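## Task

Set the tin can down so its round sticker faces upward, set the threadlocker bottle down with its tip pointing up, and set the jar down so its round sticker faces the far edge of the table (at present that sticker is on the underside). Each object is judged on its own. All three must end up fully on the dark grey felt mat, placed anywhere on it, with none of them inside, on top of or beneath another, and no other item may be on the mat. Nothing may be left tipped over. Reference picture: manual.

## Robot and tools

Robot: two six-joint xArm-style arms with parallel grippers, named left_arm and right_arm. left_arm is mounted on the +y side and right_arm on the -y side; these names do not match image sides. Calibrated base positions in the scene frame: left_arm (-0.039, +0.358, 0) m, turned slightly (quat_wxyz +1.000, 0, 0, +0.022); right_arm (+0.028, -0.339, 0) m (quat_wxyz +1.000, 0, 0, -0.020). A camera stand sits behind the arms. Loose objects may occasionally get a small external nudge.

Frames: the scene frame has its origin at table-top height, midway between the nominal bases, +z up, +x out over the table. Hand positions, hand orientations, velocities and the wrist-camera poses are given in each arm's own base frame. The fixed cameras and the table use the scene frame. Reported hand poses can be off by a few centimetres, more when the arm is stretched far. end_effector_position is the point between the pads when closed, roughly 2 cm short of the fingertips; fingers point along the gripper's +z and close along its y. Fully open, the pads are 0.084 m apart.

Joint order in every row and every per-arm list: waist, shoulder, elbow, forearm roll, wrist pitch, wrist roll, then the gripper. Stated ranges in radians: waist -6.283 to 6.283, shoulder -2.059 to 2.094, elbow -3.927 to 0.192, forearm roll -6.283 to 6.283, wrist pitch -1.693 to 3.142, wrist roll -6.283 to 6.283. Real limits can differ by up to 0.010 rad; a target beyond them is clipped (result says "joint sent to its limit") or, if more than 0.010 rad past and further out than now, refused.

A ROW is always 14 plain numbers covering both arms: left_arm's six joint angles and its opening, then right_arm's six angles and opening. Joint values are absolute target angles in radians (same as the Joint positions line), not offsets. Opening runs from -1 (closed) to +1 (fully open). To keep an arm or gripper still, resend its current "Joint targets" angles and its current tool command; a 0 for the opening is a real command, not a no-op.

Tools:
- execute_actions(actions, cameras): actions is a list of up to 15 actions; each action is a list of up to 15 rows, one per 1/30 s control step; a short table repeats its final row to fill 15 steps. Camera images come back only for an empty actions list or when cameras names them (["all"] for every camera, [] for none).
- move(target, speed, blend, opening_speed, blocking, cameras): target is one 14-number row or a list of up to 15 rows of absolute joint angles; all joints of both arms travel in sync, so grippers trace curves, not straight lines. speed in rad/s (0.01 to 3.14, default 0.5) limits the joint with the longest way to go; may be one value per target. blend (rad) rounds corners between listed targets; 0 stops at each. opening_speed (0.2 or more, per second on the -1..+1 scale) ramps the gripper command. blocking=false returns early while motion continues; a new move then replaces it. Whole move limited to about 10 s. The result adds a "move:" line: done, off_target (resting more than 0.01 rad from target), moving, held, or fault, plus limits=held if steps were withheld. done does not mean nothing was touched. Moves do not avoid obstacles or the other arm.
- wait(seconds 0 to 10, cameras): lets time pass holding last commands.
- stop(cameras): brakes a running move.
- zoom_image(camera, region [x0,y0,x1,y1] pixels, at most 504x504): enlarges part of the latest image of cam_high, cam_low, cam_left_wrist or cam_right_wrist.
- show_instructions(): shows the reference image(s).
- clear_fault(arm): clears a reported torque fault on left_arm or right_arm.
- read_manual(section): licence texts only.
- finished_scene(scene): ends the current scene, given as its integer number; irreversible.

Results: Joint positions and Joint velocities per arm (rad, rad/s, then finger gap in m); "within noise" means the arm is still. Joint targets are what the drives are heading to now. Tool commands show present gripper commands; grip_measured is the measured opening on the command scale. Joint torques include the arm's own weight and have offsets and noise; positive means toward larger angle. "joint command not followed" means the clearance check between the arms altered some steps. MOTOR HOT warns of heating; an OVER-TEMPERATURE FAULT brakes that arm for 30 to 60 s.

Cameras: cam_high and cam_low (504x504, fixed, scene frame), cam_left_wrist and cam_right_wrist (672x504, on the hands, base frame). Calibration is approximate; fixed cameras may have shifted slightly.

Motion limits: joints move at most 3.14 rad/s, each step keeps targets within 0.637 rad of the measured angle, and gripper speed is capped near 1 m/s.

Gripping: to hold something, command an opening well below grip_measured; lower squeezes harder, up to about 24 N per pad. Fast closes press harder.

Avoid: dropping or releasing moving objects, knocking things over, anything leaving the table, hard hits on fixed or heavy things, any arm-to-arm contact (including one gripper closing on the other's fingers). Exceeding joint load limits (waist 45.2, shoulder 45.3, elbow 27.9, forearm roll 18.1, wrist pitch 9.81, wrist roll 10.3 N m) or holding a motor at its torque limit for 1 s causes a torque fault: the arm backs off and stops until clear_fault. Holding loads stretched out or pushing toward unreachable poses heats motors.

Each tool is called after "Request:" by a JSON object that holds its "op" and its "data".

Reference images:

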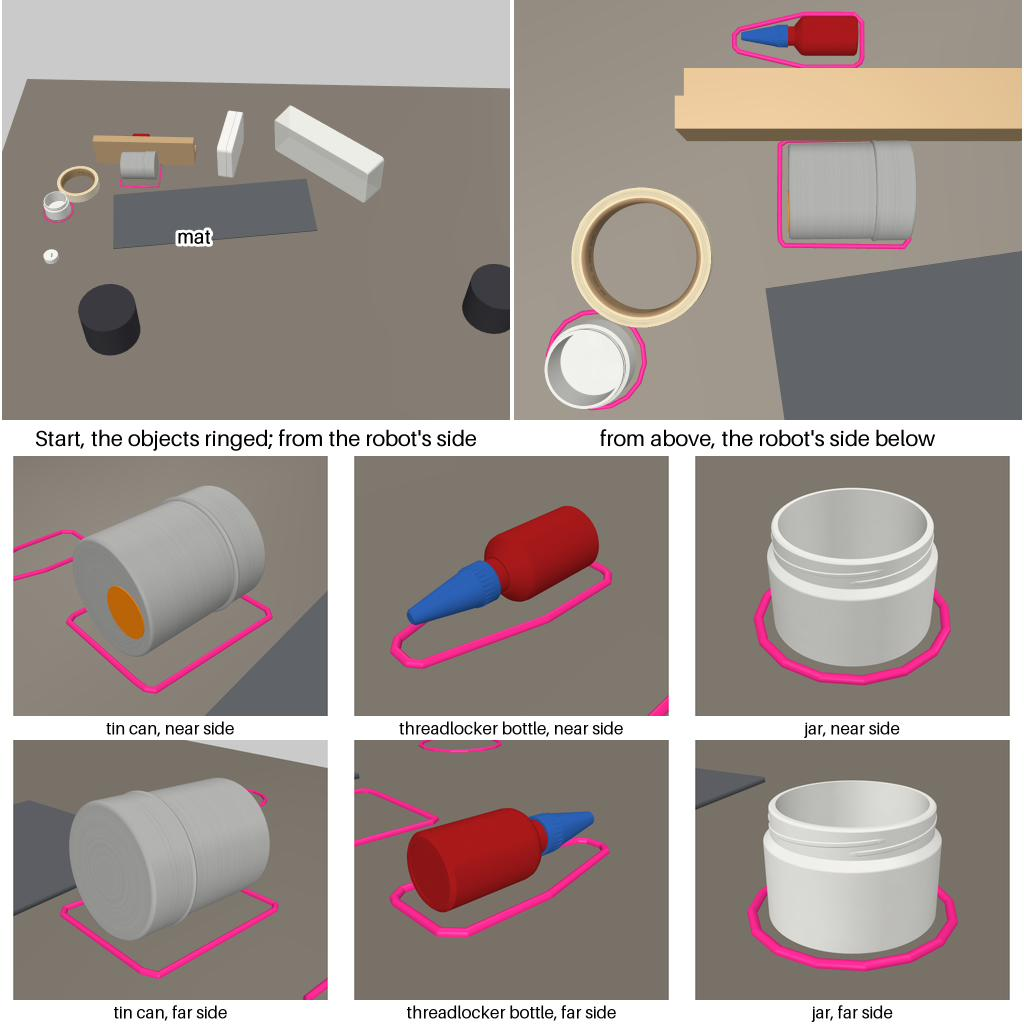

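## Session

Request:
{"op": "execute_actions", "data": {"actions": []}}

Request:
{"op": "show_instructions", "data": {}}

Scene clock: 0.00 s.
left_arm: end_effector_position=(+0.3801, -0.4224, +0.2538) grip_measured=+1.00 end_effector_quat_wxyz=(-0.002, +0.694, +0.720, -0.001) | right_arm: end_effector_position=(+0.5417, -0.2957, +0.2267) grip_measured=+1.00 end_effector_quat_wxyz=(-0.035, -0.620, +0.784, +0.014)
Joint positions: left_arm=[-0.837 0.327 -1.637 -0.002 1.312 -2.445 0.084] | right_arm=[-0.479 0.595 -1.969 -0.053 1.429 1.334 0.084]
Joint velocities: within noise
Joint torques (N m): no reading
Motor temperatures (°C): left_arm=[37 48 51 32 38 40] | right_arm=[36 39 41 40 38 38]
Joint targets: left_arm=[-0.837 0.327 -1.637 -0.002 1.312 -2.445] | right_arm=[-0.479 0.595 -1.969 -0.053 1.429 1.334]
Tool commands: left_gripper/opening=+1.0 right_gripper/opening=+1.0
camera_calibration:
cam_left_wrist: T_world_to_cam=[[0.999371, 0.0329172, -0.0132143, -0.33141], [0.0328444, -0.999444, -0.00568802, -0.36546], [-0.0133942, 0.00525043, -0.999897, 0.391544], [0, 0, 0, 1]] pos_world=[0.34845, -0.356404, 0.385045]
cam_right_wrist: T_world_to_cam=[[-0.972467, 0.222302, 0.0699227, 0.607321], [0.218952, 0.974323, -0.0524829, 0.252258], [-0.0797943, -0.0357282, -0.996171, 0.389433], [0, 0, 0, 1]] pos_world=[0.566442, -0.366875, 0.358715]

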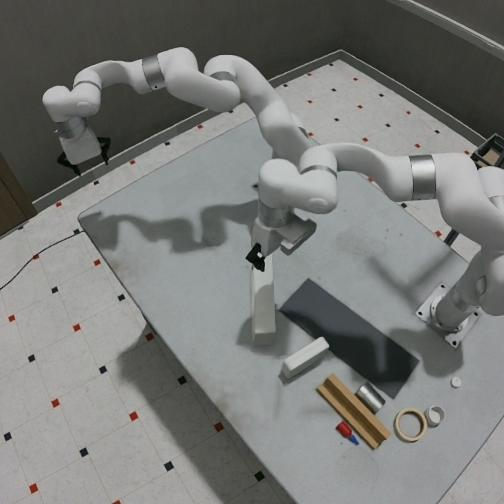

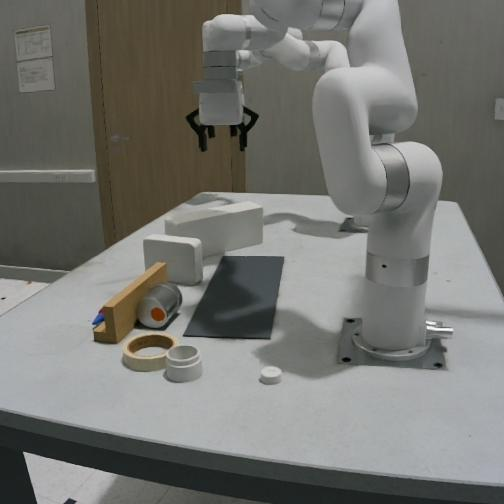

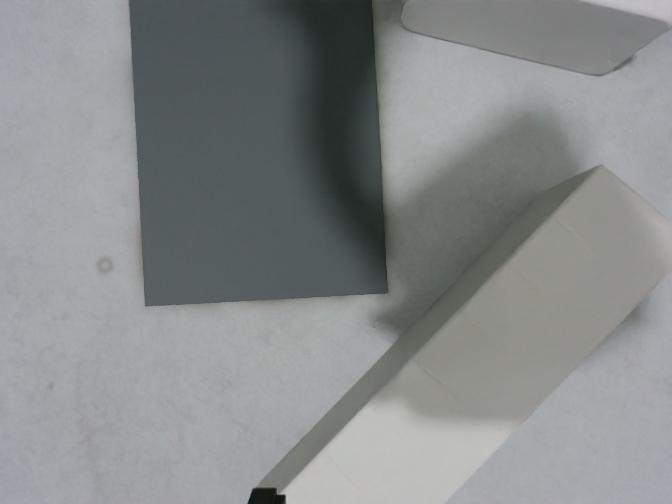

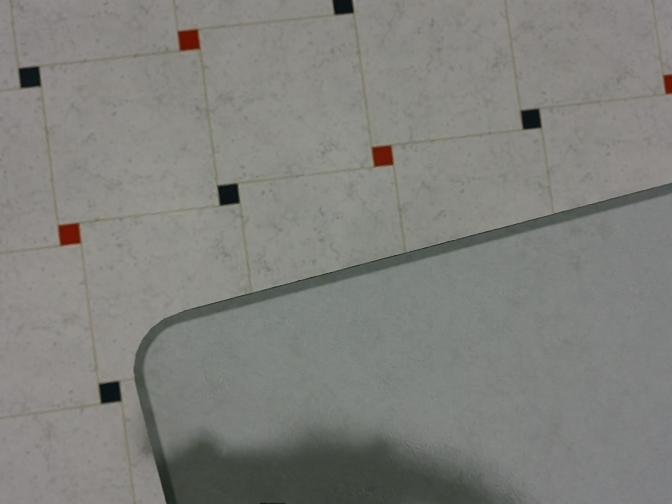

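Reference images for this scene: manual.

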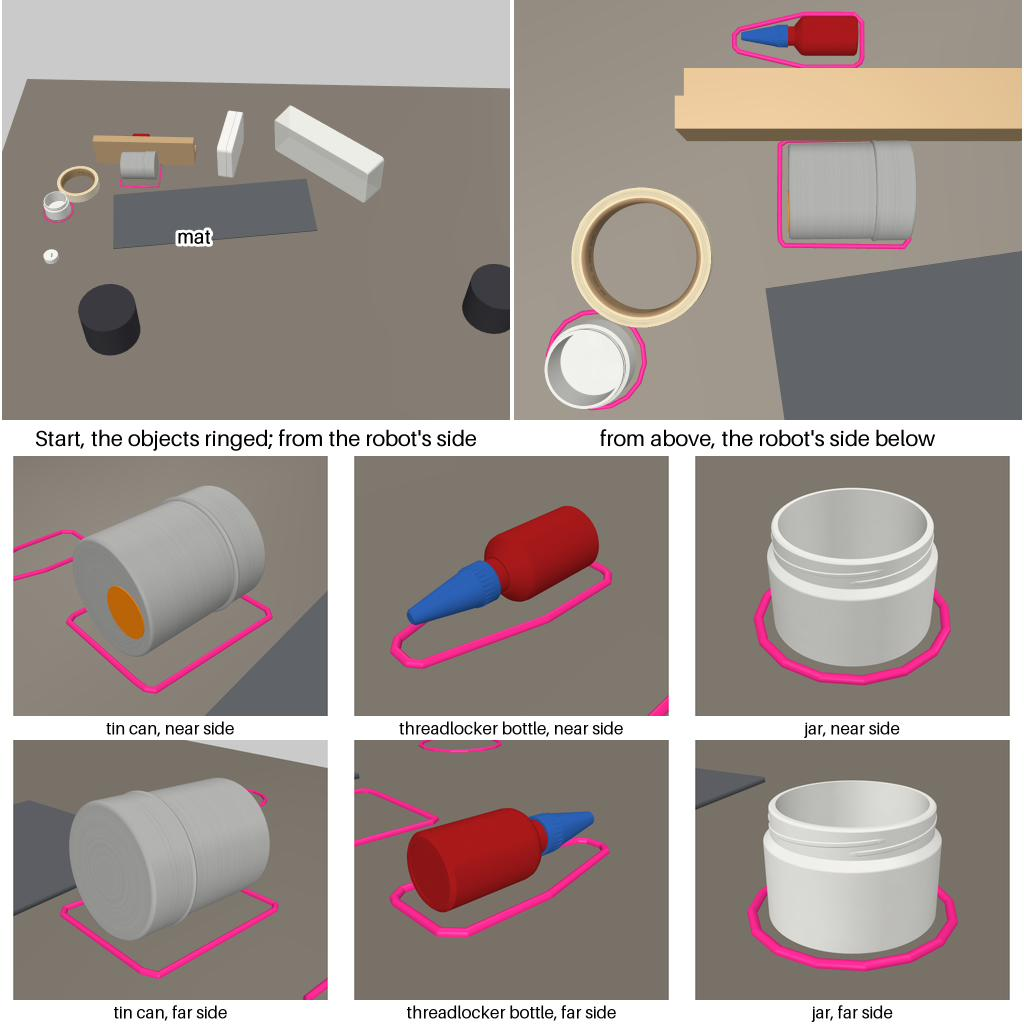

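Request:
{"op": "move", "data": {"target": [0.085,-0.5144,-0.9151,0,1.4296,0,1.0,-0.479,0.595,-1.969,-0.053,1.429,1.334,1.0], "speed": 1.2, "cameras": ["cam_high","cam_low","cam_left_wrist"]}}

Scene clock: 166.23 s.
left_arm: end_effector_position=(+0.3314, +0.0282, +0.3180) grip_measured=+1.00 end_effector_quat_wxyz=(+0.000, +0.999, +0.042, +0.000) | right_arm: end_effector_position=(+0.5417, -0.2955, +0.2267) grip_measured=+1.00 end_effector_quat_wxyz=(-0.035, -0.620, +0.784, +0.014)
Joint positions: left_arm=[0.085 -0.514 -0.915 0 1.43 0 0.084] | right_arm=[-0.479 0.595 -1.969 -0.053 1.429 1.334 0.084]
Joint torques (N m): left_arm=[6.64 -13.9 -17.64 1.34 0.12 1.83] | right_arm=[3.1 -19.77 -21.63 1.79 0.42 1.85]
Motor temperatures (°C): left_arm=[37 53 66 32 39 41] | right_arm=[36 44 51 40 38 38]
Joint targets: left_arm=[0.085 -0.514 -0.915 0.000 1.430 0.000] | right_arm=[-0.479 0.595 -1.969 -0.053 1.429 1.334]
MOTOR HOT: the elbow of the left arm reports 66 °C; the controller stops that arm at 80 °C. To cool a motor, set the load down, stop pushing, or move to a pose that needs little force. At that limit the left arm can sag while its brakes close.
move: done
camera_calibration:
cam_left_wrist: T_world_to_cam=[[0.0806353, -0.996697, -0.00965596, 0.0356972], [-0.996737, -0.0805944, -0.0045555, 0.401775], [0.00376224, 0.00999178, -0.999943, 0.446903], [0, 0, 0, 1]] pos_world=[0.395904, 0.0634947, 0.449053]
Images, in order (width x height): cam_high 504x504, cam_low 504x504, cam_left_wrist 672x504.

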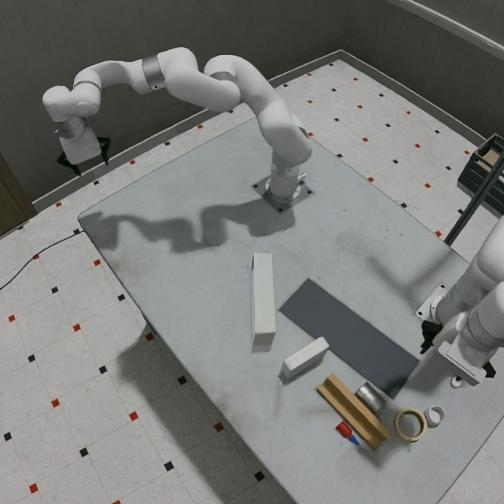

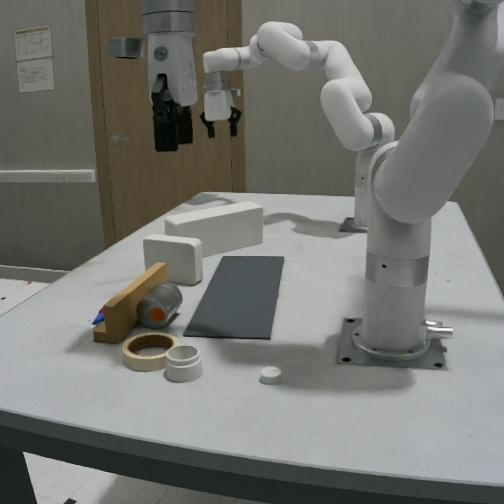

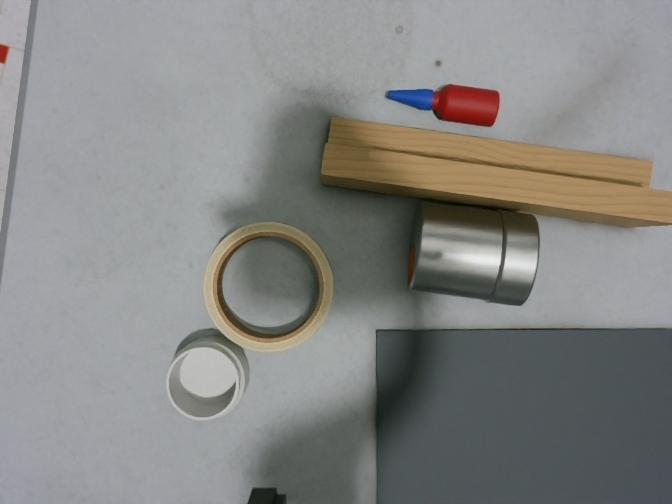

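Request:
{"op": "zoom_image", "data": {"camera": "cam_left_wrist", "region": [310, 70, 560, 320]}}

Request:
{"op": "zoom_image", "data": {"camera": "cam_left_wrist", "region": [150, 210, 350, 430]}}

Request:
{"op": "zoom_image", "data": {"camera": "cam_low", "region": [85, 225, 295, 395]}}

Scaled by 2.016 from the camera's 672x504 image, which has a finer 960x720 frame.

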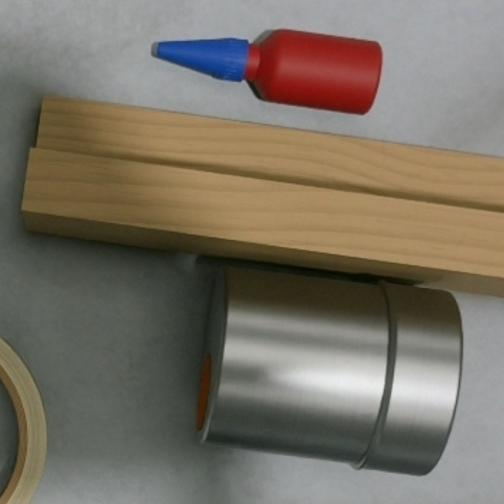

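Scaled by 2.291 from the camera's 672x504 image, which has a finer 960x720 frame.

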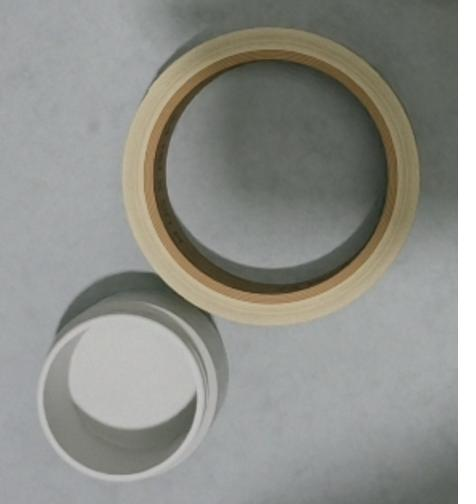

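Scaled by 2.400 from the camera's 504x504 image, which has a finer 720x720 frame.

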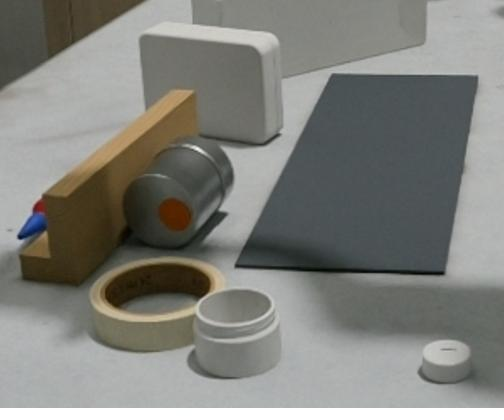

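Request:
{"op": "move", "data": {"target": [[-0.0502,-0.0608,-0.7402,0,0.8010,0,-1.0,-0.479,0.595,-1.969,-0.053,1.429,1.334,1.0],[-0.0502,0.0079,-0.7095,0,0.7016,0,-1.0,-0.479,0.595,-1.969,-0.053,1.429,1.334,1.0]], "speed": [0.5,0.12], "blend": [0.02,0], "cameras": ["cam_low","cam_left_wrist"]}}

Request:
{"op": "zoom_image", "data": {"camera": "cam_low", "region": [85, 215, 225, 355]}}

Scene clock: 503.57 s.
left_arm: end_effector_position=(+0.4115, -0.0207, +0.0880) grip_measured=-1.00 end_effector_quat_wxyz=(+0.000, +1.000, -0.025, +0.000) | right_arm: end_effector_position=(+0.5417, -0.2955, +0.2267) grip_measured=+1.00 end_effector_quat_wxyz=(-0.035, -0.620, +0.784, +0.014)
Joint positions: left_arm=[-0.05 0.008 -0.71 0 0.702 0 0] | right_arm=[-0.479 0.595 -1.969 -0.053 1.429 1.334 0.084]
Joint torques (N m): left_arm=[-6.59 -12.45 -14.78 1.24 -5.13 1.32] | right_arm=[3.02 -20.25 -21.71 1.67 0.65 1.83]
Motor temperatures (°C): left_arm=[36 50 65 32 38 41] | right_arm=[36 44 56 40 38 39]
Joint targets: left_arm=[-0.050 0.008 -0.710 0.000 0.702 0.000] | right_arm=[-0.479 0.595 -1.969 -0.053 1.429 1.334]
MOTOR HOT: still on. The elbow of the left arm reports 65 °C.
move: done
camera_calibration:
cam_left_wrist: T_world_to_cam=[[-0.0544687, -0.998469, -0.00965766, 0.0338558], [-0.998502, 0.0545163, -0.00473748, 0.480211], [0.00525673, 0.00938514, -0.999942, 0.216463], [0, 0, 0, 1]] pos_world=[0.480198, 0.00559308, 0.219053]
Images, in order (width x height): cam_low 504x504, cam_left_wrist 672x504.

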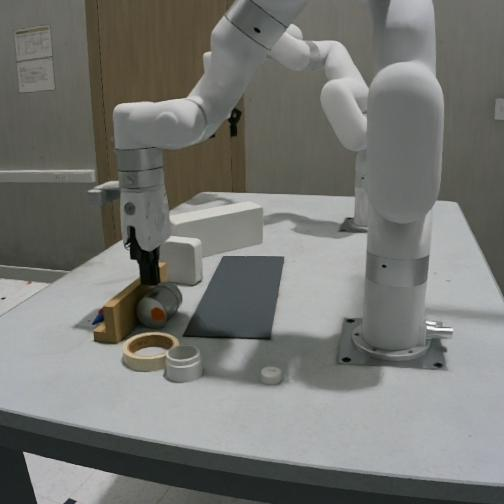

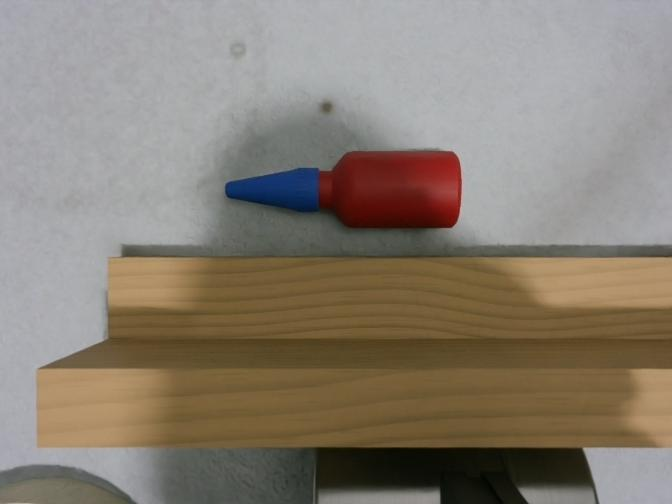

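Scaled by 3.600 from the camera's 504x504 image, which has a finer 720x720 frame.

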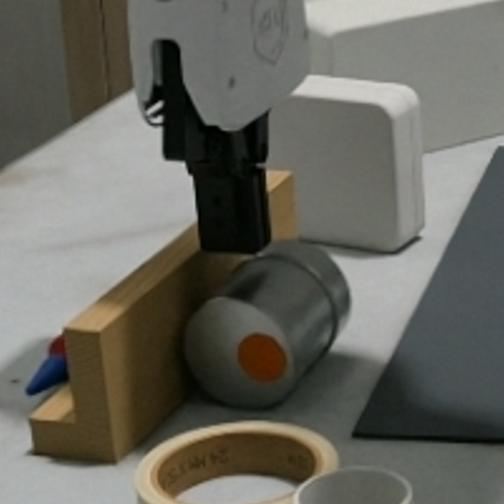

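Request:
{"op": "move", "data": {"target": [-0.0502,0.0243,-0.7042,0,0.6799,0,-1,-0.479,0.595,-1.969,-0.053,1.429,1.334,1], "speed": 0.03}}

Scene clock: 559.30 s.
left_arm: end_effector_position=(+0.4115, -0.0207, +0.0810) grip_measured=-1.00 end_effector_quat_wxyz=(+0.000, +1.000, -0.025, +0.000) | right_arm: end_effector_position=(+0.5417, -0.2955, +0.2267) grip_measured=+1.00 end_effector_quat_wxyz=(-0.035, -0.620, +0.784, +0.014)
Joint positions: left_arm=[-0.05 0.024 -0.704 0 0.68 0 0] | right_arm=[-0.479 0.595 -1.969 -0.053 1.429 1.334 0.084]
Joint torques (N m): left_arm=[-6.23 -13.31 -14.42 1.28 -4.99 0.97] | right_arm=[2.8 -20.5 -21.54 2.03 0.58 1.66]
Motor temperatures (°C): left_arm=[36 49 62 32 40 41] | right_arm=[36 44 57 40 38 39]
Joint targets: left_arm=[-0.050 0.024 -0.704 0.000 0.680 0.000] | right_arm=[-0.479 0.595 -1.969 -0.053 1.429 1.334]
MOTOR HOT: cleared for the motors of the left arm.
move: done

Request:
{"op": "move", "data": {"target": [-0.0502,0.0273,-0.7033,0,0.6760,0,-1,-0.479,0.595,-1.969,-0.053,1.429,1.334,1], "speed": 0.02}}

Request:
{"op": "move", "data": {"target": [-0.0502,0.0303,-0.7025,0,0.6722,0,-1,-0.479,0.595,-1.969,-0.053,1.429,1.334,1], "speed": 0.02}}

Request:
{"op": "move", "data": {"target": [-0.0502,0.0333,-0.7016,0,0.6683,0,-1,-0.479,0.595,-1.969,-0.053,1.429,1.334,1], "speed": 0.02}}

Scene clock: 564.33 s.
left_arm: end_effector_position=(+0.4115, -0.0207, +0.0798) grip_measured=-1.00 end_effector_quat_wxyz=(+0.000, +1.000, -0.025, +0.000) | right_arm: end_effector_position=(+0.5417, -0.2955, +0.2267) grip_measured=+1.00 end_effector_quat_wxyz=(-0.035, -0.620, +0.784, +0.014)
Joint positions: left_arm=[-0.05 0.027 -0.703 0 0.676 0 0] | right_arm=[-0.479 0.595 -1.969 -0.053 1.429 1.334 0.084]
Joint torques (N m): left_arm=[-5.7 -12.64 -14.63 1.18 -5.17 0.51] | right_arm=[2.68 -19.71 -21.65 1.59 0.52 1.59]
Motor temperatures (°C): left_arm=[36 49 62 32 40 41] | right_arm=[36 44 57 40 38 39]
Joint targets: left_arm=[-0.050 0.027 -0.703 0.000 0.676 0.000] | right_arm=[-0.479 0.595 -1.969 -0.053 1.429 1.334]
move: done

Scene clock: 565.03 s.
left_arm: end_effector_position=(+0.4117, -0.0207, +0.0787) grip_measured=-1.00 end_effector_quat_wxyz=(+0.000, +1.000, -0.025, +0.000) | right_arm: end_effector_position=(+0.5417, -0.2955, +0.2267) grip_measured=+1.00 end_effector_quat_wxyz=(-0.035, -0.620, +0.784, +0.014)
Joint positions: left_arm=[-0.05 0.03 -0.703 0 0.672 0 0] | right_arm=[-0.479 0.595 -1.969 -0.053 1.429 1.334 0.084]
Joint torques (N m): left_arm=[-5.9 -4.82 -5.4 1.04 -2.08 0.39] | right_arm=[3.03 -20.82 -21.47 1.61 0.53 1.53]
Motor temperatures (°C): left_arm=[36 49 62 32 40 41] | right_arm=[36 44 57 40 38 39]
Joint targets: left_arm=[-0.050 0.030 -0.702 0.000 0.672 0.000] | right_arm=[-0.479 0.595 -1.969 -0.053 1.429 1.334]
move: done

Scene clock: 565.73 s.
left_arm: end_effector_position=(+0.4116, -0.0207, +0.0774) grip_measured=-1.00 end_effector_quat_wxyz=(+0.000, +1.000, -0.025, +0.000) | right_arm: end_effector_position=(+0.5417, -0.2955, +0.2267) grip_measured=+1.00 end_effector_quat_wxyz=(-0.035, -0.620, +0.784, +0.014)
Joint positions: left_arm=[-0.05 0.033 -0.702 0 0.668 0 0] | right_arm=[-0.479 0.595 -1.969 -0.053 1.429 1.334 0.084]
Joint torques (N m): left_arm=[-5.74 3.14 1.43 1.11 -1.42 0.34] | right_arm=[3.09 -20.35 -21.14 1.53 0.64 1.53]
Motor temperatures (°C): left_arm=[36 49 62 32 40 41] | right_arm=[36 44 57 40 38 39]
Joint targets: left_arm=[-0.050 0.033 -0.702 0.000 0.668 0.000] | right_arm=[-0.479 0.595 -1.969 -0.053 1.429 1.334]
move: done

Request:
{"op": "move", "data": {"target": [-0.0502,0.0286,-0.7029,0,0.6743,0,-1,-0.479,0.595,-1.969,-0.053,1.429,1.334,1], "speed": 0.03}}

Scene clock: 603.13 s.
left_arm: end_effector_position=(+0.4114, -0.0207, +0.0791) grip_measured=-1.00 end_effector_quat_wxyz=(+0.000, +1.000, -0.025, +0.000) | right_arm: end_effector_position=(+0.5417, -0.2955, +0.2267) grip_measured=+1.00 end_effector_quat_wxyz=(-0.035, -0.620, +0.784, +0.014)
Joint positions: left_arm=[-0.05 0.029 -0.703 0 0.674 0 0] | right_arm=[-0.479 0.595 -1.969 -0.053 1.429 1.334 0.084]
Joint torques (N m): left_arm=[-5.3 -17.28 -14.06 1.18 0.9 -0.04] | right_arm=[3.12 -20.37 -21.47 1.61 0.51 1.7]
Motor temperatures (°C): left_arm=[36 48 56 32 39 40] | right_arm=[36 44 57 40 38 39]
Joint targets: left_arm=[-0.050 0.029 -0.703 0.000 0.674 0.000] | right_arm=[-0.479 0.595 -1.969 -0.053 1.429 1.334]
move: done

Request:
{"op": "move", "data": {"target": [[-0.0502,0.0296,-0.7026,0,0.6730,0,-1,-0.479,0.595,-1.969,-0.053,1.429,1.334,1],[-0.053,-0.0377,-0.6224,0,0.6601,0,-1,-0.479,0.595,-1.969,-0.053,1.429,1.334,1],[-0.0562,-0.1077,-0.5440,0,0.6517,0,-1,-0.479,0.595,-1.969,-0.053,1.429,1.334,1]], "speed": [0.05,0.1,0.1], "blend": [0,0.02,0], "cameras": ["cam_left_wrist"]}}

Scene clock: 613.00 s.
left_arm: end_effector_position=(+0.3674, -0.0207, +0.0788) grip_measured=-1.00 end_effector_quat_wxyz=(+0.000, +1.000, -0.028, +0.000) | right_arm: end_effector_position=(+0.5417, -0.2955, +0.2267) grip_measured=+1.00 end_effector_quat_wxyz=(-0.035, -0.620, +0.784, +0.014)
Joint positions: left_arm=[-0.056 -0.108 -0.544 0 0.652 0 0] | right_arm=[-0.479 0.595 -1.969 -0.053 1.429 1.334 0.084]
Joint torques (N m): left_arm=[-11.02 -10.05 -2.68 1.12 -1.39 -0.58] | right_arm=[2.7 -20.57 -21.04 1.68 0.51 1.6]
Motor temperatures (°C): left_arm=[36 49 58 32 39 40] | right_arm=[36 44 57 40 38 39]
Joint targets: left_arm=[-0.056 -0.108 -0.544 0.000 0.652 0.000] | right_arm=[-0.479 0.595 -1.969 -0.053 1.429 1.334]
move: done
camera_calibration:
cam_left_wrist: T_world_to_cam=[[-0.0603721, -0.99813, -0.00962583, 0.0335333], [-0.998162, 0.060419, -0.00466284, 0.436048], [0.0052357, 0.00932663, -0.999943, 0.207509], [0, 0, 0, 1]] pos_world=[0.436184, 0.00518961, 0.209853]
Images, in order (width x height): cam_left_wrist 672x504.

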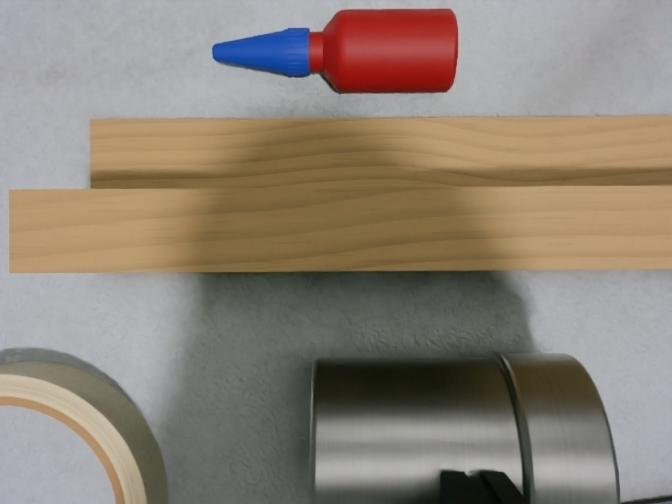

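Request:
{"op": "move", "data": {"target": [[-0.0562,-0.1245,-0.5482,0,0.6727,0,-1,-0.479,0.595,-1.969,-0.053,1.429,1.334,1],[-0.0524,-0.0359,-0.6465,0,0.6824,0,-1,-0.479,0.595,-1.969,-0.053,1.429,1.334,1],[-0.0524,-0.0206,-0.6423,0,0.6630,0,-1,-0.479,0.595,-1.969,-0.053,1.429,1.334,1],[-0.0560,-0.1024,-0.5498,0,0.6521,0,-1,-0.479,0.595,-1.969,-0.053,1.429,1.334,1],[-0.0603,-0.1894,-0.4590,0,0.6484,0,-1,-0.479,0.595,-1.969,-0.053,1.429,1.334,1],[-0.0603,-0.2194,-0.4660,0,0.6854,0,-1,-0.479,0.595,-1.969,-0.053,1.429,1.334,1]], "speed": [0.1,0.3,0.06,0.12,0.12,0.1], "blend": [0,0,0,0.02,0,0], "cameras": ["cam_left_wrist"]}}

Scene clock: 674.73 s.
left_arm: end_effector_position=(+0.3425, -0.0207, +0.0887) grip_measured=-1.00 end_effector_quat_wxyz=(+0.000, +1.000, -0.030, +0.000) | right_arm: end_effector_position=(+0.5417, -0.2955, +0.2267) grip_measured=+1.00 end_effector_quat_wxyz=(-0.035, -0.620, +0.784, +0.014)
Joint positions: left_arm=[-0.06 -0.219 -0.466 0 0.685 0 0] | right_arm=[-0.479 0.595 -1.969 -0.053 1.429 1.334 0.084]
Joint torques (N m): left_arm=[2.11 -17.19 -20.11 0.97 0.12 -0.83] | right_arm=[2.85 -20.2 -21.08 1.82 0.43 1.55]
Motor temperatures (°C): left_arm=[37 49 56 32 38 40] | right_arm=[36 44 57 40 38 39]
Joint targets: left_arm=[-0.060 -0.219 -0.466 0.000 0.685 0.000] | right_arm=[-0.479 0.595 -1.969 -0.053 1.429 1.334]
move: done
camera_calibration:
cam_left_wrist: T_world_to_cam=[[-0.0646677, -0.997861, -0.00960671, 0.0334906], [-0.997893, 0.0647148, -0.00468129, 0.411226], [0.00529297, 0.00928374, -0.999943, 0.217518], [0, 0, 0, 1]] pos_world=[0.411374, 0.00478714, 0.219753]
Images, in order (width x height): cam_left_wrist 672x504.

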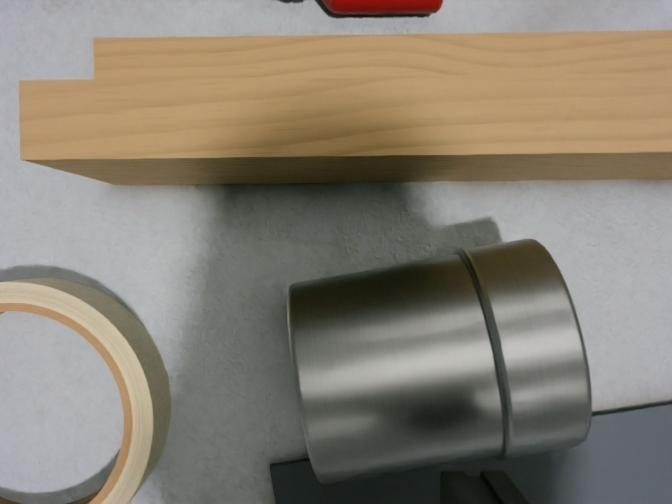

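Request:
{"op": "move", "data": {"target": [-0.0250,0.2550,-1.0574,0,0.8024,0,-1,-0.479,0.595,-1.969,-0.053,1.429,1.334,1], "speed": 0.8, "cameras": ["cam_left_wrist"]}}

Scene clock: 772.07 s.
left_arm: end_effector_position=(+0.4995, -0.0125, +0.0950) grip_measured=-1.00 end_effector_quat_wxyz=(+0.000, +1.000, -0.013, +0.000) | right_arm: end_effector_position=(+0.5417, -0.2955, +0.2267) grip_measured=+1.00 end_effector_quat_wxyz=(-0.035, -0.620, +0.784, +0.014)
Joint positions: left_arm=[-0.025 0.255 -1.057 0 0.802 0 0] | right_arm=[-0.479 0.595 -1.969 -0.053 1.429 1.334 0.084]
Joint torques (N m): left_arm=[6.9 -17.64 -21.34 0.89 0.04 -0.85] | right_arm=[2.39 -20.72 -20.92 1.7 0.39 1.71]
Motor temperatures (°C): left_arm=[36 50 69 32 38 40] | right_arm=[36 45 57 40 38 39]
Joint targets: left_arm=[-0.025 0.255 -1.057 0.000 0.802 0.000] | right_arm=[-0.479 0.595 -1.969 -0.053 1.429 1.334]
MOTOR HOT: the elbow of the left arm reports 69 °C; the controller stops that arm at 80 °C. To cool a motor, set the load down, stop pushing, or move to a pose that needs little force. At that limit the left arm can sag while its brakes close.
move: done
camera_calibration:
cam_left_wrist: T_world_to_cam=[[-0.0292774, -0.999525, -0.00966937, 0.0343009], [-0.999559, 0.0293232, -0.00463478, 0.567799], [0.00491611, 0.00952941, -0.999943, 0.223102], [0, 0, 0, 1]] pos_world=[0.567456, 0.0155089, 0.226053]
Images, in order (width x height): cam_left_wrist 672x504.

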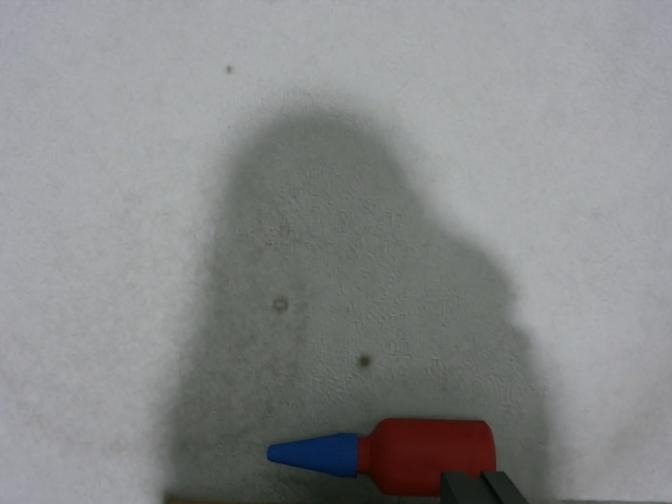

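Request:
{"op": "zoom_image", "data": {"camera": "cam_left_wrist", "region": [140, 380, 560, 504]}}

Scaled by 1.200 from the camera's 672x504 image, which has a finer 960x720 frame.

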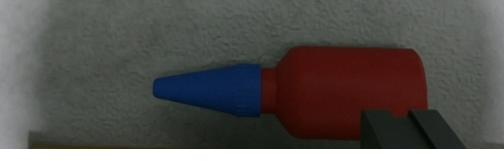

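Request:
{"op": "move", "data": {"target": [[-0.0325,0.3626,-1.0786,0,0.7160,0,-1,-0.479,0.595,-1.969,-0.053,1.429,1.334,1],[-0.0325,0.3794,-1.0761,0,0.6967,0,-1,-0.479,0.595,-1.969,-0.053,1.429,1.334,1]], "speed": [0.3,0.05], "blend": [0.005,0]}}

Request:
{"op": "move", "data": {"target": [-0.0325,0.3815,-1.0758,0,0.6943,0,-1,-0.479,0.595,-1.969,-0.053,1.429,1.334,1], "speed": 0.03}}

Request:
{"op": "move", "data": {"target": [-0.0325,0.3836,-1.0755,0,0.6919,0,-1,-0.479,0.595,-1.969,-0.053,1.429,1.334,1], "speed": 0.03}}

Scene clock: 850.93 s.
left_arm: end_effector_position=(+0.5100, -0.0166, +0.0471) grip_measured=-1.00 end_effector_quat_wxyz=(+0.000, +1.000, -0.016, +0.000) | right_arm: end_effector_position=(+0.5417, -0.2955, +0.2267) grip_measured=+1.00 end_effector_quat_wxyz=(-0.035, -0.620, +0.784, +0.014)
Joint positions: left_arm=[-0.032 0.379 -1.076 0 0.697 0 0] | right_arm=[-0.479 0.595 -1.969 -0.053 1.429 1.334 0.084]
Joint torques (N m): left_arm=[-6.78 -19.39 -14.55 0.85 -5.18 -0.82] | right_arm=[3.14 -20.89 -20.64 1.57 0.59 1.43]
Motor temperatures (°C): left_arm=[36 50 72 32 38 40] | right_arm=[36 45 57 40 38 39]
Joint targets: left_arm=[-0.033 0.379 -1.076 0.000 0.697 0.000] | right_arm=[-0.479 0.595 -1.969 -0.053 1.429 1.334]
MOTOR HOT: still on. The elbow of the left arm reports 72 °C.
move: done

Scene clock: 851.63 s.
left_arm: end_effector_position=(+0.5100, -0.0166, +0.0460) grip_measured=-1.00 end_effector_quat_wxyz=(+0.000, +1.000, -0.016, +0.000) | right_arm: end_effector_position=(+0.5417, -0.2955, +0.2267) grip_measured=+1.00 end_effector_quat_wxyz=(-0.035, -0.620, +0.784, +0.014)
Joint positions: left_arm=[-0.033 0.381 -1.076 0 0.694 0 0] | right_arm=[-0.479 0.595 -1.969 -0.053 1.429 1.334 0.084]
Joint torques (N m): left_arm=[-6.54 -19.35 -14.81 0.8 -5.07 -0.88] | right_arm=[2.4 -20.78 -20.21 1.45 0.48 1.63]
Motor temperatures (°C): left_arm=[36 50 71 32 38 40] | right_arm=[36 45 57 40 38 39]
Joint targets: left_arm=[-0.033 0.381 -1.076 0.000 0.694 0.000] | right_arm=[-0.479 0.595 -1.969 -0.053 1.429 1.334]
MOTOR HOT: still on. The elbow of the left arm reports 71 °C.
move: done

Scene clock: 852.33 s.
left_arm: end_effector_position=(+0.5100, -0.0166, +0.0450) grip_measured=-1.00 end_effector_quat_wxyz=(+0.000, +1.000, -0.016, +0.000) | right_arm: end_effector_position=(+0.5417, -0.2955, +0.2267) grip_measured=+1.00 end_effector_quat_wxyz=(-0.035, -0.620, +0.784, +0.014)
Joint positions: left_arm=[-0.033 0.384 -1.076 0 0.692 0 0] | right_arm=[-0.479 0.595 -1.969 -0.053 1.429 1.334 0.084]
Joint torques (N m): left_arm=[-6.63 -18.99 -14.6 0.86 -4.99 -0.8] | right_arm=[2.4 -20.87 -20.97 1.54 0.72 1.68]
Motor temperatures (°C): left_arm=[36 50 71 32 38 40] | right_arm=[36 45 57 40 38 39]
Joint targets: left_arm=[-0.033 0.384 -1.075 0.000 0.692 0.000] | right_arm=[-0.479 0.595 -1.969 -0.053 1.429 1.334]
MOTOR HOT: still on. The elbow of the left arm reports 71 °C.
move: done

Continue stepping down.

Request:
{"op": "move", "data": {"target": [-0.0325,0.3857,-1.0752,0,0.6895,0,-1,-0.479,0.595,-1.969,-0.053,1.429,1.334,1], "speed": 0.03}}

Request:
{"op": "move", "data": {"target": [-0.0325,0.3868,-1.0750,0,0.6882,0,-1,-0.479,0.595,-1.969,-0.053,1.429,1.334,1], "speed": 0.03}}

Request:
{"op": "move", "data": {"target": [-0.0325,0.3878,-1.0749,0,0.6871,0,-1,-0.479,0.595,-1.969,-0.053,1.429,1.334,1], "speed": 0.03}}

Scene clock: 859.27 s.
left_arm: end_effector_position=(+0.5101, -0.0166, +0.0442) grip_measured=-1.00 end_effector_quat_wxyz=(+0.000, +1.000, -0.016, +0.000) | right_arm: end_effector_position=(+0.5417, -0.2955, +0.2267) grip_measured=+1.00 end_effector_quat_wxyz=(-0.035, -0.620, +0.784, +0.014)
Joint positions: left_arm=[-0.033 0.385 -1.075 0 0.689 0 0] | right_arm=[-0.479 0.595 -1.969 -0.053 1.429 1.334 0.084]
Joint torques (N m): left_arm=[-6.5 -11.17 -8.35 0.89 -3.17 -0.8] | right_arm=[2.46 -20.22 -20.71 1.02 0.45 1.8]
Motor temperatures (°C): left_arm=[36 51 69 32 38 40] | right_arm=[36 45 57 40 38 39]
Joint targets: left_arm=[-0.033 0.386 -1.075 0.000 0.690 0.000] | right_arm=[-0.479 0.595 -1.969 -0.053 1.429 1.334]
MOTOR HOT: still on. The elbow of the left arm reports 69 °C.
move: done

Scene clock: 859.97 s.
left_arm: end_effector_position=(+0.5101, -0.0166, +0.0436) grip_measured=-1.00 end_effector_quat_wxyz=(+0.000, +1.000, -0.016, +0.000) | right_arm: end_effector_position=(+0.5417, -0.2955, +0.2267) grip_measured=+1.00 end_effector_quat_wxyz=(-0.035, -0.620, +0.784, +0.014)
Joint positions: left_arm=[-0.033 0.387 -1.075 0 0.688 0 0] | right_arm=[-0.479 0.595 -1.969 -0.053 1.429 1.334 0.084]
Joint torques (N m): left_arm=[-6.28 -4.97 -1.54 0.76 -1.63 -0.83] | right_arm=[2.61 -20.68 -20.54 1.37 0.48 1.53]
Motor temperatures (°C): left_arm=[36 50 68 32 38 40] | right_arm=[36 45 57 40 38 39]
Joint targets: left_arm=[-0.033 0.387 -1.075 0.000 0.688 0.000] | right_arm=[-0.479 0.595 -1.969 -0.053 1.429 1.334]
MOTOR HOT: still on. The elbow of the left arm reports 68 °C.
move: done

Scene clock: 860.67 s.
left_arm: end_effector_position=(+0.5100, -0.0166, +0.0430) grip_measured=-1.00 end_effector_quat_wxyz=(+0.000, +1.000, -0.016, +0.000) | right_arm: end_effector_position=(+0.5417, -0.2955, +0.2267) grip_measured=+1.00 end_effector_quat_wxyz=(-0.035, -0.620, +0.784, +0.014)
Joint positions: left_arm=[-0.033 0.388 -1.075 0 0.687 0 0] | right_arm=[-0.479 0.595 -1.969 -0.053 1.429 1.334 0.084]
Joint torques (N m): left_arm=[-6.25 -8.08 -3.73 0.76 -1.31 -0.77] | right_arm=[2.44 -20.6 -20.64 0.97 0.43 1.55]
Motor temperatures (°C): left_arm=[36 50 68 32 38 40] | right_arm=[36 45 57 40 38 39]
Joint targets: left_arm=[-0.033 0.388 -1.075 0.000 0.687 0.000] | right_arm=[-0.479 0.595 -1.969 -0.053 1.429 1.334]
MOTOR HOT: still on. The elbow of the left arm reports 68 °C.
move: done

Request:
{"op": "move", "data": {"target": [[-0.0325,0.3857,-1.0752,0,0.6895,0,-1,-0.479,0.595,-1.969,-0.053,1.429,1.334,1],[-0.0320,0.4105,-1.1141,0,0.7036,0,-1,-0.479,0.595,-1.969,-0.053,1.429,1.334,1],[-0.0320,0.3980,-1.1160,0,0.7180,0,-1,-0.479,0.595,-1.969,-0.053,1.429,1.334,1],[-0.0325,0.3730,-1.0771,0,0.7041,0,-1,-0.479,0.595,-1.969,-0.053,1.429,1.334,1],[-0.0325,0.3857,-1.0752,0,0.6895,0,-1,-0.479,0.595,-1.969,-0.053,1.429,1.334,1],[-0.0315,0.4327,-1.1492,0,0.7165,0,-1,-0.479,0.595,-1.969,-0.053,1.429,1.334,1],[-0.0315,0.4205,-1.1511,0,0.7306,0,-1,-0.479,0.595,-1.969,-0.053,1.429,1.334,1]], "speed": [0.05,0.1,0.08,0.2,0.06,0.12,0.08], "blend": [0,0,0,0,0,0,0]}}

Request:
{"op": "move", "data": {"target": [[-0.0325,0.3730,-1.0771,0,0.7041,0,-1,-0.479,0.595,-1.969,-0.053,1.429,1.334,1],[-0.0325,0.3857,-1.0752,0,0.6895,0,-1,-0.479,0.595,-1.969,-0.053,1.429,1.334,1],[-0.0315,0.4327,-1.1492,0,0.7165,0,-1,-0.479,0.595,-1.969,-0.053,1.429,1.334,1],[-0.0306,0.4748,-1.2169,0,0.7421,0,-1,-0.479,0.595,-1.969,-0.053,1.429,1.334,1],[-0.0306,0.4528,-1.2203,0,0.7675,0,-1,-0.479,0.595,-1.969,-0.053,1.429,1.334,1]], "speed": [0.2,0.06,0.12,0.12,0.08], "blend": [0,0,0.02,0,0]}}

Scene clock: 890.37 s.
left_arm: end_effector_position=(+0.5270, -0.0166, +0.0500) grip_measured=-1.00 end_effector_quat_wxyz=(+0.000, +1.000, -0.016, +0.000) | right_arm: end_effector_position=(+0.5417, -0.2955, +0.2267) grip_measured=+1.00 end_effector_quat_wxyz=(-0.035, -0.620, +0.784, +0.014)
Joint positions: left_arm=[-0.031 0.421 -1.151 0 0.731 0 0] | right_arm=[-0.479 0.595 -1.969 -0.053 1.429 1.334 0.084]
Joint torques (N m): left_arm=[6.87 -29.75 -20.57 0.79 0.17 -0.7] | right_arm=[2.29 -20.29 -20.51 1.21 0.38 1.52]
Motor temperatures (°C): left_arm=[36 50 62 32 38 40] | right_arm=[36 45 57 40 38 39]
Joint targets: left_arm=[-0.032 0.420 -1.151 0.000 0.731 0.000] | right_arm=[-0.479 0.595 -1.969 -0.053 1.429 1.334]
MOTOR HOT: cleared for the motors of the left arm.
move: done

Scene clock: 893.87 s.
left_arm: end_effector_position=(+0.5419, -0.0166, +0.0552) grip_measured=-1.00 end_effector_quat_wxyz=(+0.000, +1.000, -0.015, +0.000) | right_arm: end_effector_position=(+0.5417, -0.2955, +0.2267) grip_measured=+1.00 end_effector_quat_wxyz=(-0.035, -0.620, +0.784, +0.014)
Joint positions: left_arm=[-0.031 0.453 -1.22 0 0.767 0 0] | right_arm=[-0.479 0.595 -1.969 -0.053 1.429 1.334 0.084]
Joint torques (N m): left_arm=[6.82 -30.49 -20.86 0.59 -0.03 -0.71] | right_arm=[2.81 -20.26 -20.46 1.28 0.41 1.59]
Motor temperatures (°C): left_arm=[36 50 63 32 38 40] | right_arm=[36 45 57 40 38 39]
Joint targets: left_arm=[-0.031 0.453 -1.220 0.000 0.767 0.000] | right_arm=[-0.479 0.595 -1.969 -0.053 1.429 1.334]
move: done

Request:
{"op": "move", "data": {"target": [[-0.0306,0.3600,-1.2300,0,0.8700,0,-1,-0.479,0.595,-1.969,-0.053,1.429,1.334,1],[0.085,-0.5144,-0.9151,0,1.4296,0,1,-0.479,0.595,-1.969,-0.053,1.429,1.334,1]], "speed": [0.6,1.0], "blend": [0.05,0], "cameras": ["cam_left_wrist"]}}

Scene clock: 902.83 s.
left_arm: end_effector_position=(+0.3314, +0.0282, +0.3180) grip_measured=+1.00 end_effector_quat_wxyz=(+0.000, +0.999, +0.042, +0.000) | right_arm: end_effector_position=(+0.5417, -0.2955, +0.2267) grip_measured=+1.00 end_effector_quat_wxyz=(-0.035, -0.620, +0.784, +0.014)
Joint positions: left_arm=[0.085 -0.514 -0.915 0 1.43 0 0.084] | right_arm=[-0.479 0.595 -1.969 -0.053 1.429 1.334 0.084]
Joint torques (N m): left_arm=[6.93 -13.49 -17.81 0.52 -0.01 -0.7] | right_arm=[2.36 -21.02 -20.3 1.14 0.41 1.65]
Motor temperatures (°C): left_arm=[36 51 66 32 38 40] | right_arm=[36 45 57 40 38 39]
Joint targets: left_arm=[0.085 -0.514 -0.915 0.000 1.430 0.000] | right_arm=[-0.479 0.595 -1.969 -0.053 1.429 1.334]
MOTOR HOT: the elbow of the left arm reports 66 °C; the controller stops that arm at 80 °C. To cool a motor, set the load down, stop pushing, or move to a pose that needs little force. At that limit the left arm can sag while its brakes close.
move: done
camera_calibration:
cam_left_wrist: T_world_to_cam=[[0.0806353, -0.996697, -0.00965596, 0.0356972], [-0.996737, -0.0805944, -0.0045555, 0.401775], [0.00376224, 0.00999178, -0.999943, 0.446903], [0, 0, 0, 1]] pos_world=[0.395904, 0.0634947, 0.449053]
Images, in order (width x height): cam_left_wrist 672x504.

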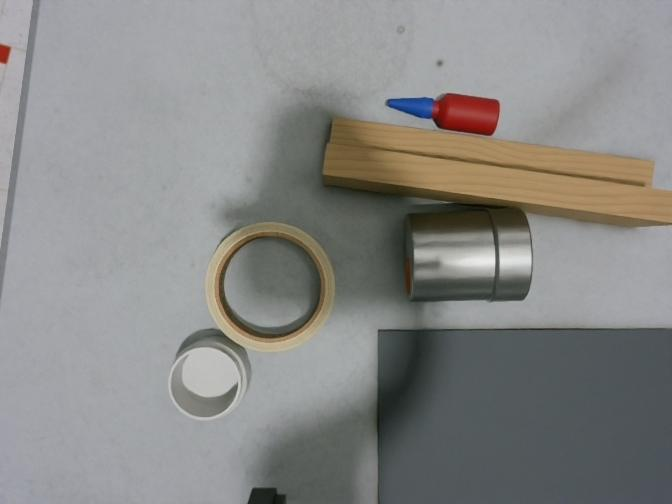

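Request:
{"op": "move", "data": {"target": [[1.0345,-0.2445,-0.2996,-1.1074,0.9112,-0.7092,1,-0.479,0.595,-1.969,-0.053,1.429,1.334,1],[0.8998,-0.1153,-0.3209,-1.2931,0.8134,-0.6118,1,-0.479,0.595,-1.969,-0.053,1.429,1.334,1],[0.779,0.0293,-0.3714,-1.4896,0.7512,-0.4932,1,-0.479,0.595,-1.969,-0.053,1.429,1.334,1]], "speed": [1.0,0.4,0.25], "blend": [0.03,0.03,0], "cameras": ["cam_left_wrist"]}}

Scene clock: 1201.53 s.
left_arm: end_effector_position=(+0.3089, +0.1424, +0.0280) grip_measured=+1.00 end_effector_quat_wxyz=(+0.370, +0.235, +0.893, -0.098) | right_arm: end_effector_position=(+0.5417, -0.2955, +0.2267) grip_measured=+1.00 end_effector_quat_wxyz=(-0.035, -0.620, +0.784, +0.014)
Joint positions: left_arm=[0.779 0.029 -0.371 -1.49 0.751 -0.493 0.084] | right_arm=[-0.479 0.595 -1.969 -0.053 1.429 1.334 0.084]
Joint torques (N m): left_arm=[-6.64 -9.1 -14.75 -2.73 -2.07 1.97] | right_arm=[2.07 -20.74 -20.13 1.23 0.51 1.39]
Motor temperatures (°C): left_arm=[36 49 69 32 37 40] | right_arm=[36 46 58 39 38 39]
Joint targets: left_arm=[0.779 0.029 -0.371 -1.490 0.751 -0.493] | right_arm=[-0.479 0.595 -1.969 -0.053 1.429 1.334]
MOTOR HOT: still on. The elbow of the left arm reports 69 °C.
move: done
camera_calibration:
cam_left_wrist: T_world_to_cam=[[0.500939, 0.865472, -0.00423665, -0.246732], [0.616319, -0.353282, 0.703806, -0.0920855], [0.607628, -0.355175, -0.71038, 0.0131961], [0, 0, 0, 1]] pos_world=[0.172333, 0.185694, 0.0731392]
Images, in order (width x height): cam_left_wrist 672x504.

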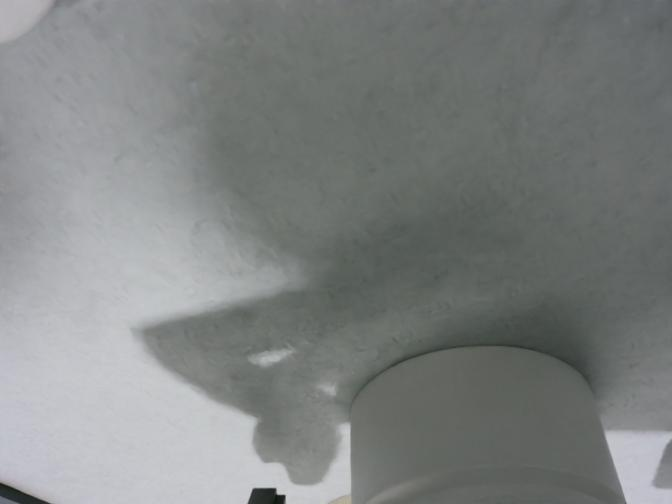

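Request:
{"op": "wait", "data": {"seconds": 0, "cameras": ["cam_low","cam_high"]}}

Scene clock: 1240.93 s.
left_arm: end_effector_position=(+0.3090, +0.1424, +0.0280) grip_measured=+1.00 end_effector_quat_wxyz=(+0.370, +0.235, +0.893, -0.098) | right_arm: end_effector_position=(+0.5417, -0.2955, +0.2267) grip_measured=+1.00 end_effector_quat_wxyz=(-0.035, -0.620, +0.784, +0.014)
Joint positions: left_arm=[0.779 0.029 -0.371 -1.49 0.751 -0.493 0.084] | right_arm=[-0.479 0.595 -1.969 -0.053 1.429 1.334 0.084]
Joint torques (N m): left_arm=[-6.58 -8.81 -14.64 -2.7 -1.97 1.71] | right_arm=[2.8 -21.19 -20.03 1.15 0.33 1.54]
Motor temperatures (°C): left_arm=[36 48 66 32 37 41] | right_arm=[36 46 58 39 38 39]
Joint targets: left_arm=[0.779 0.029 -0.371 -1.490 0.751 -0.493] | right_arm=[-0.479 0.595 -1.969 -0.053 1.429 1.334]
Tool commands: left_gripper/opening=+1.0 right_gripper/opening=+1.0
MOTOR HOT: still on. The elbow of the left arm reports 66 °C.
Images, in order (width x height): cam_high 504x504, cam_low 504x504.

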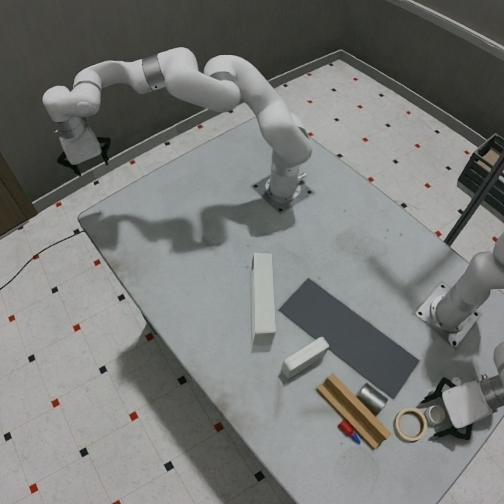

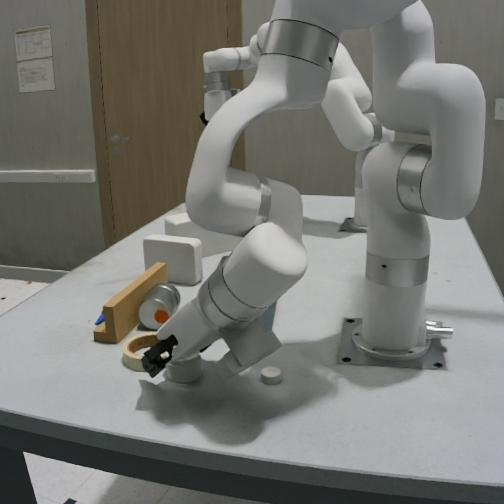

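Request:
{"op": "zoom_image", "data": {"camera": "cam_high", "region": [310, 360, 504, 470]}}

Request:
{"op": "zoom_image", "data": {"camera": "cam_low", "region": [80, 240, 300, 400]}}

Scaled by 2.598 from the camera's 504x504 image, which has a finer 720x720 frame.

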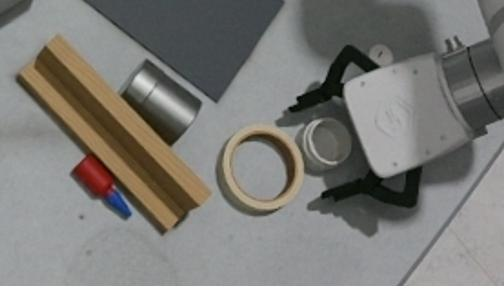

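Scaled by 2.291 from the camera's 504x504 image, which has a finer 720x720 frame.

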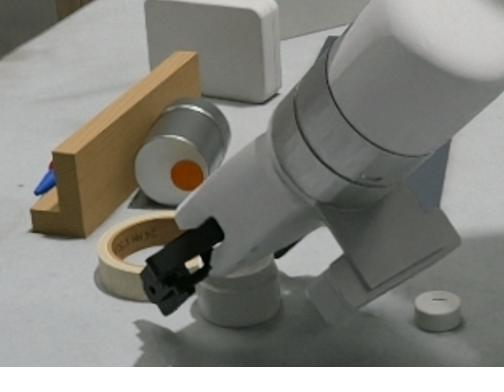

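Request:
{"op": "zoom_image", "data": {"camera": "cam_high", "region": [405, 385, 465, 445]}}

Scaled by 8.400 from the camera's 504x504 image, which has a finer 720x720 frame.

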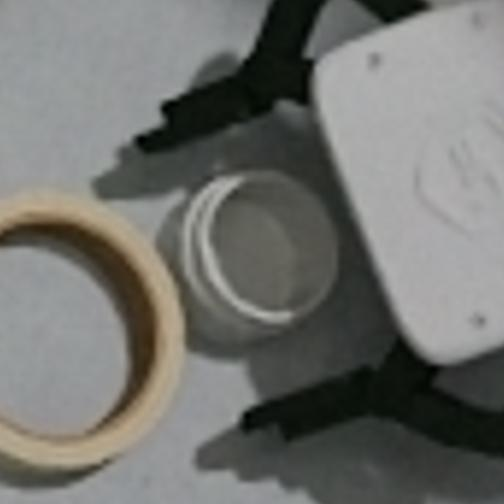

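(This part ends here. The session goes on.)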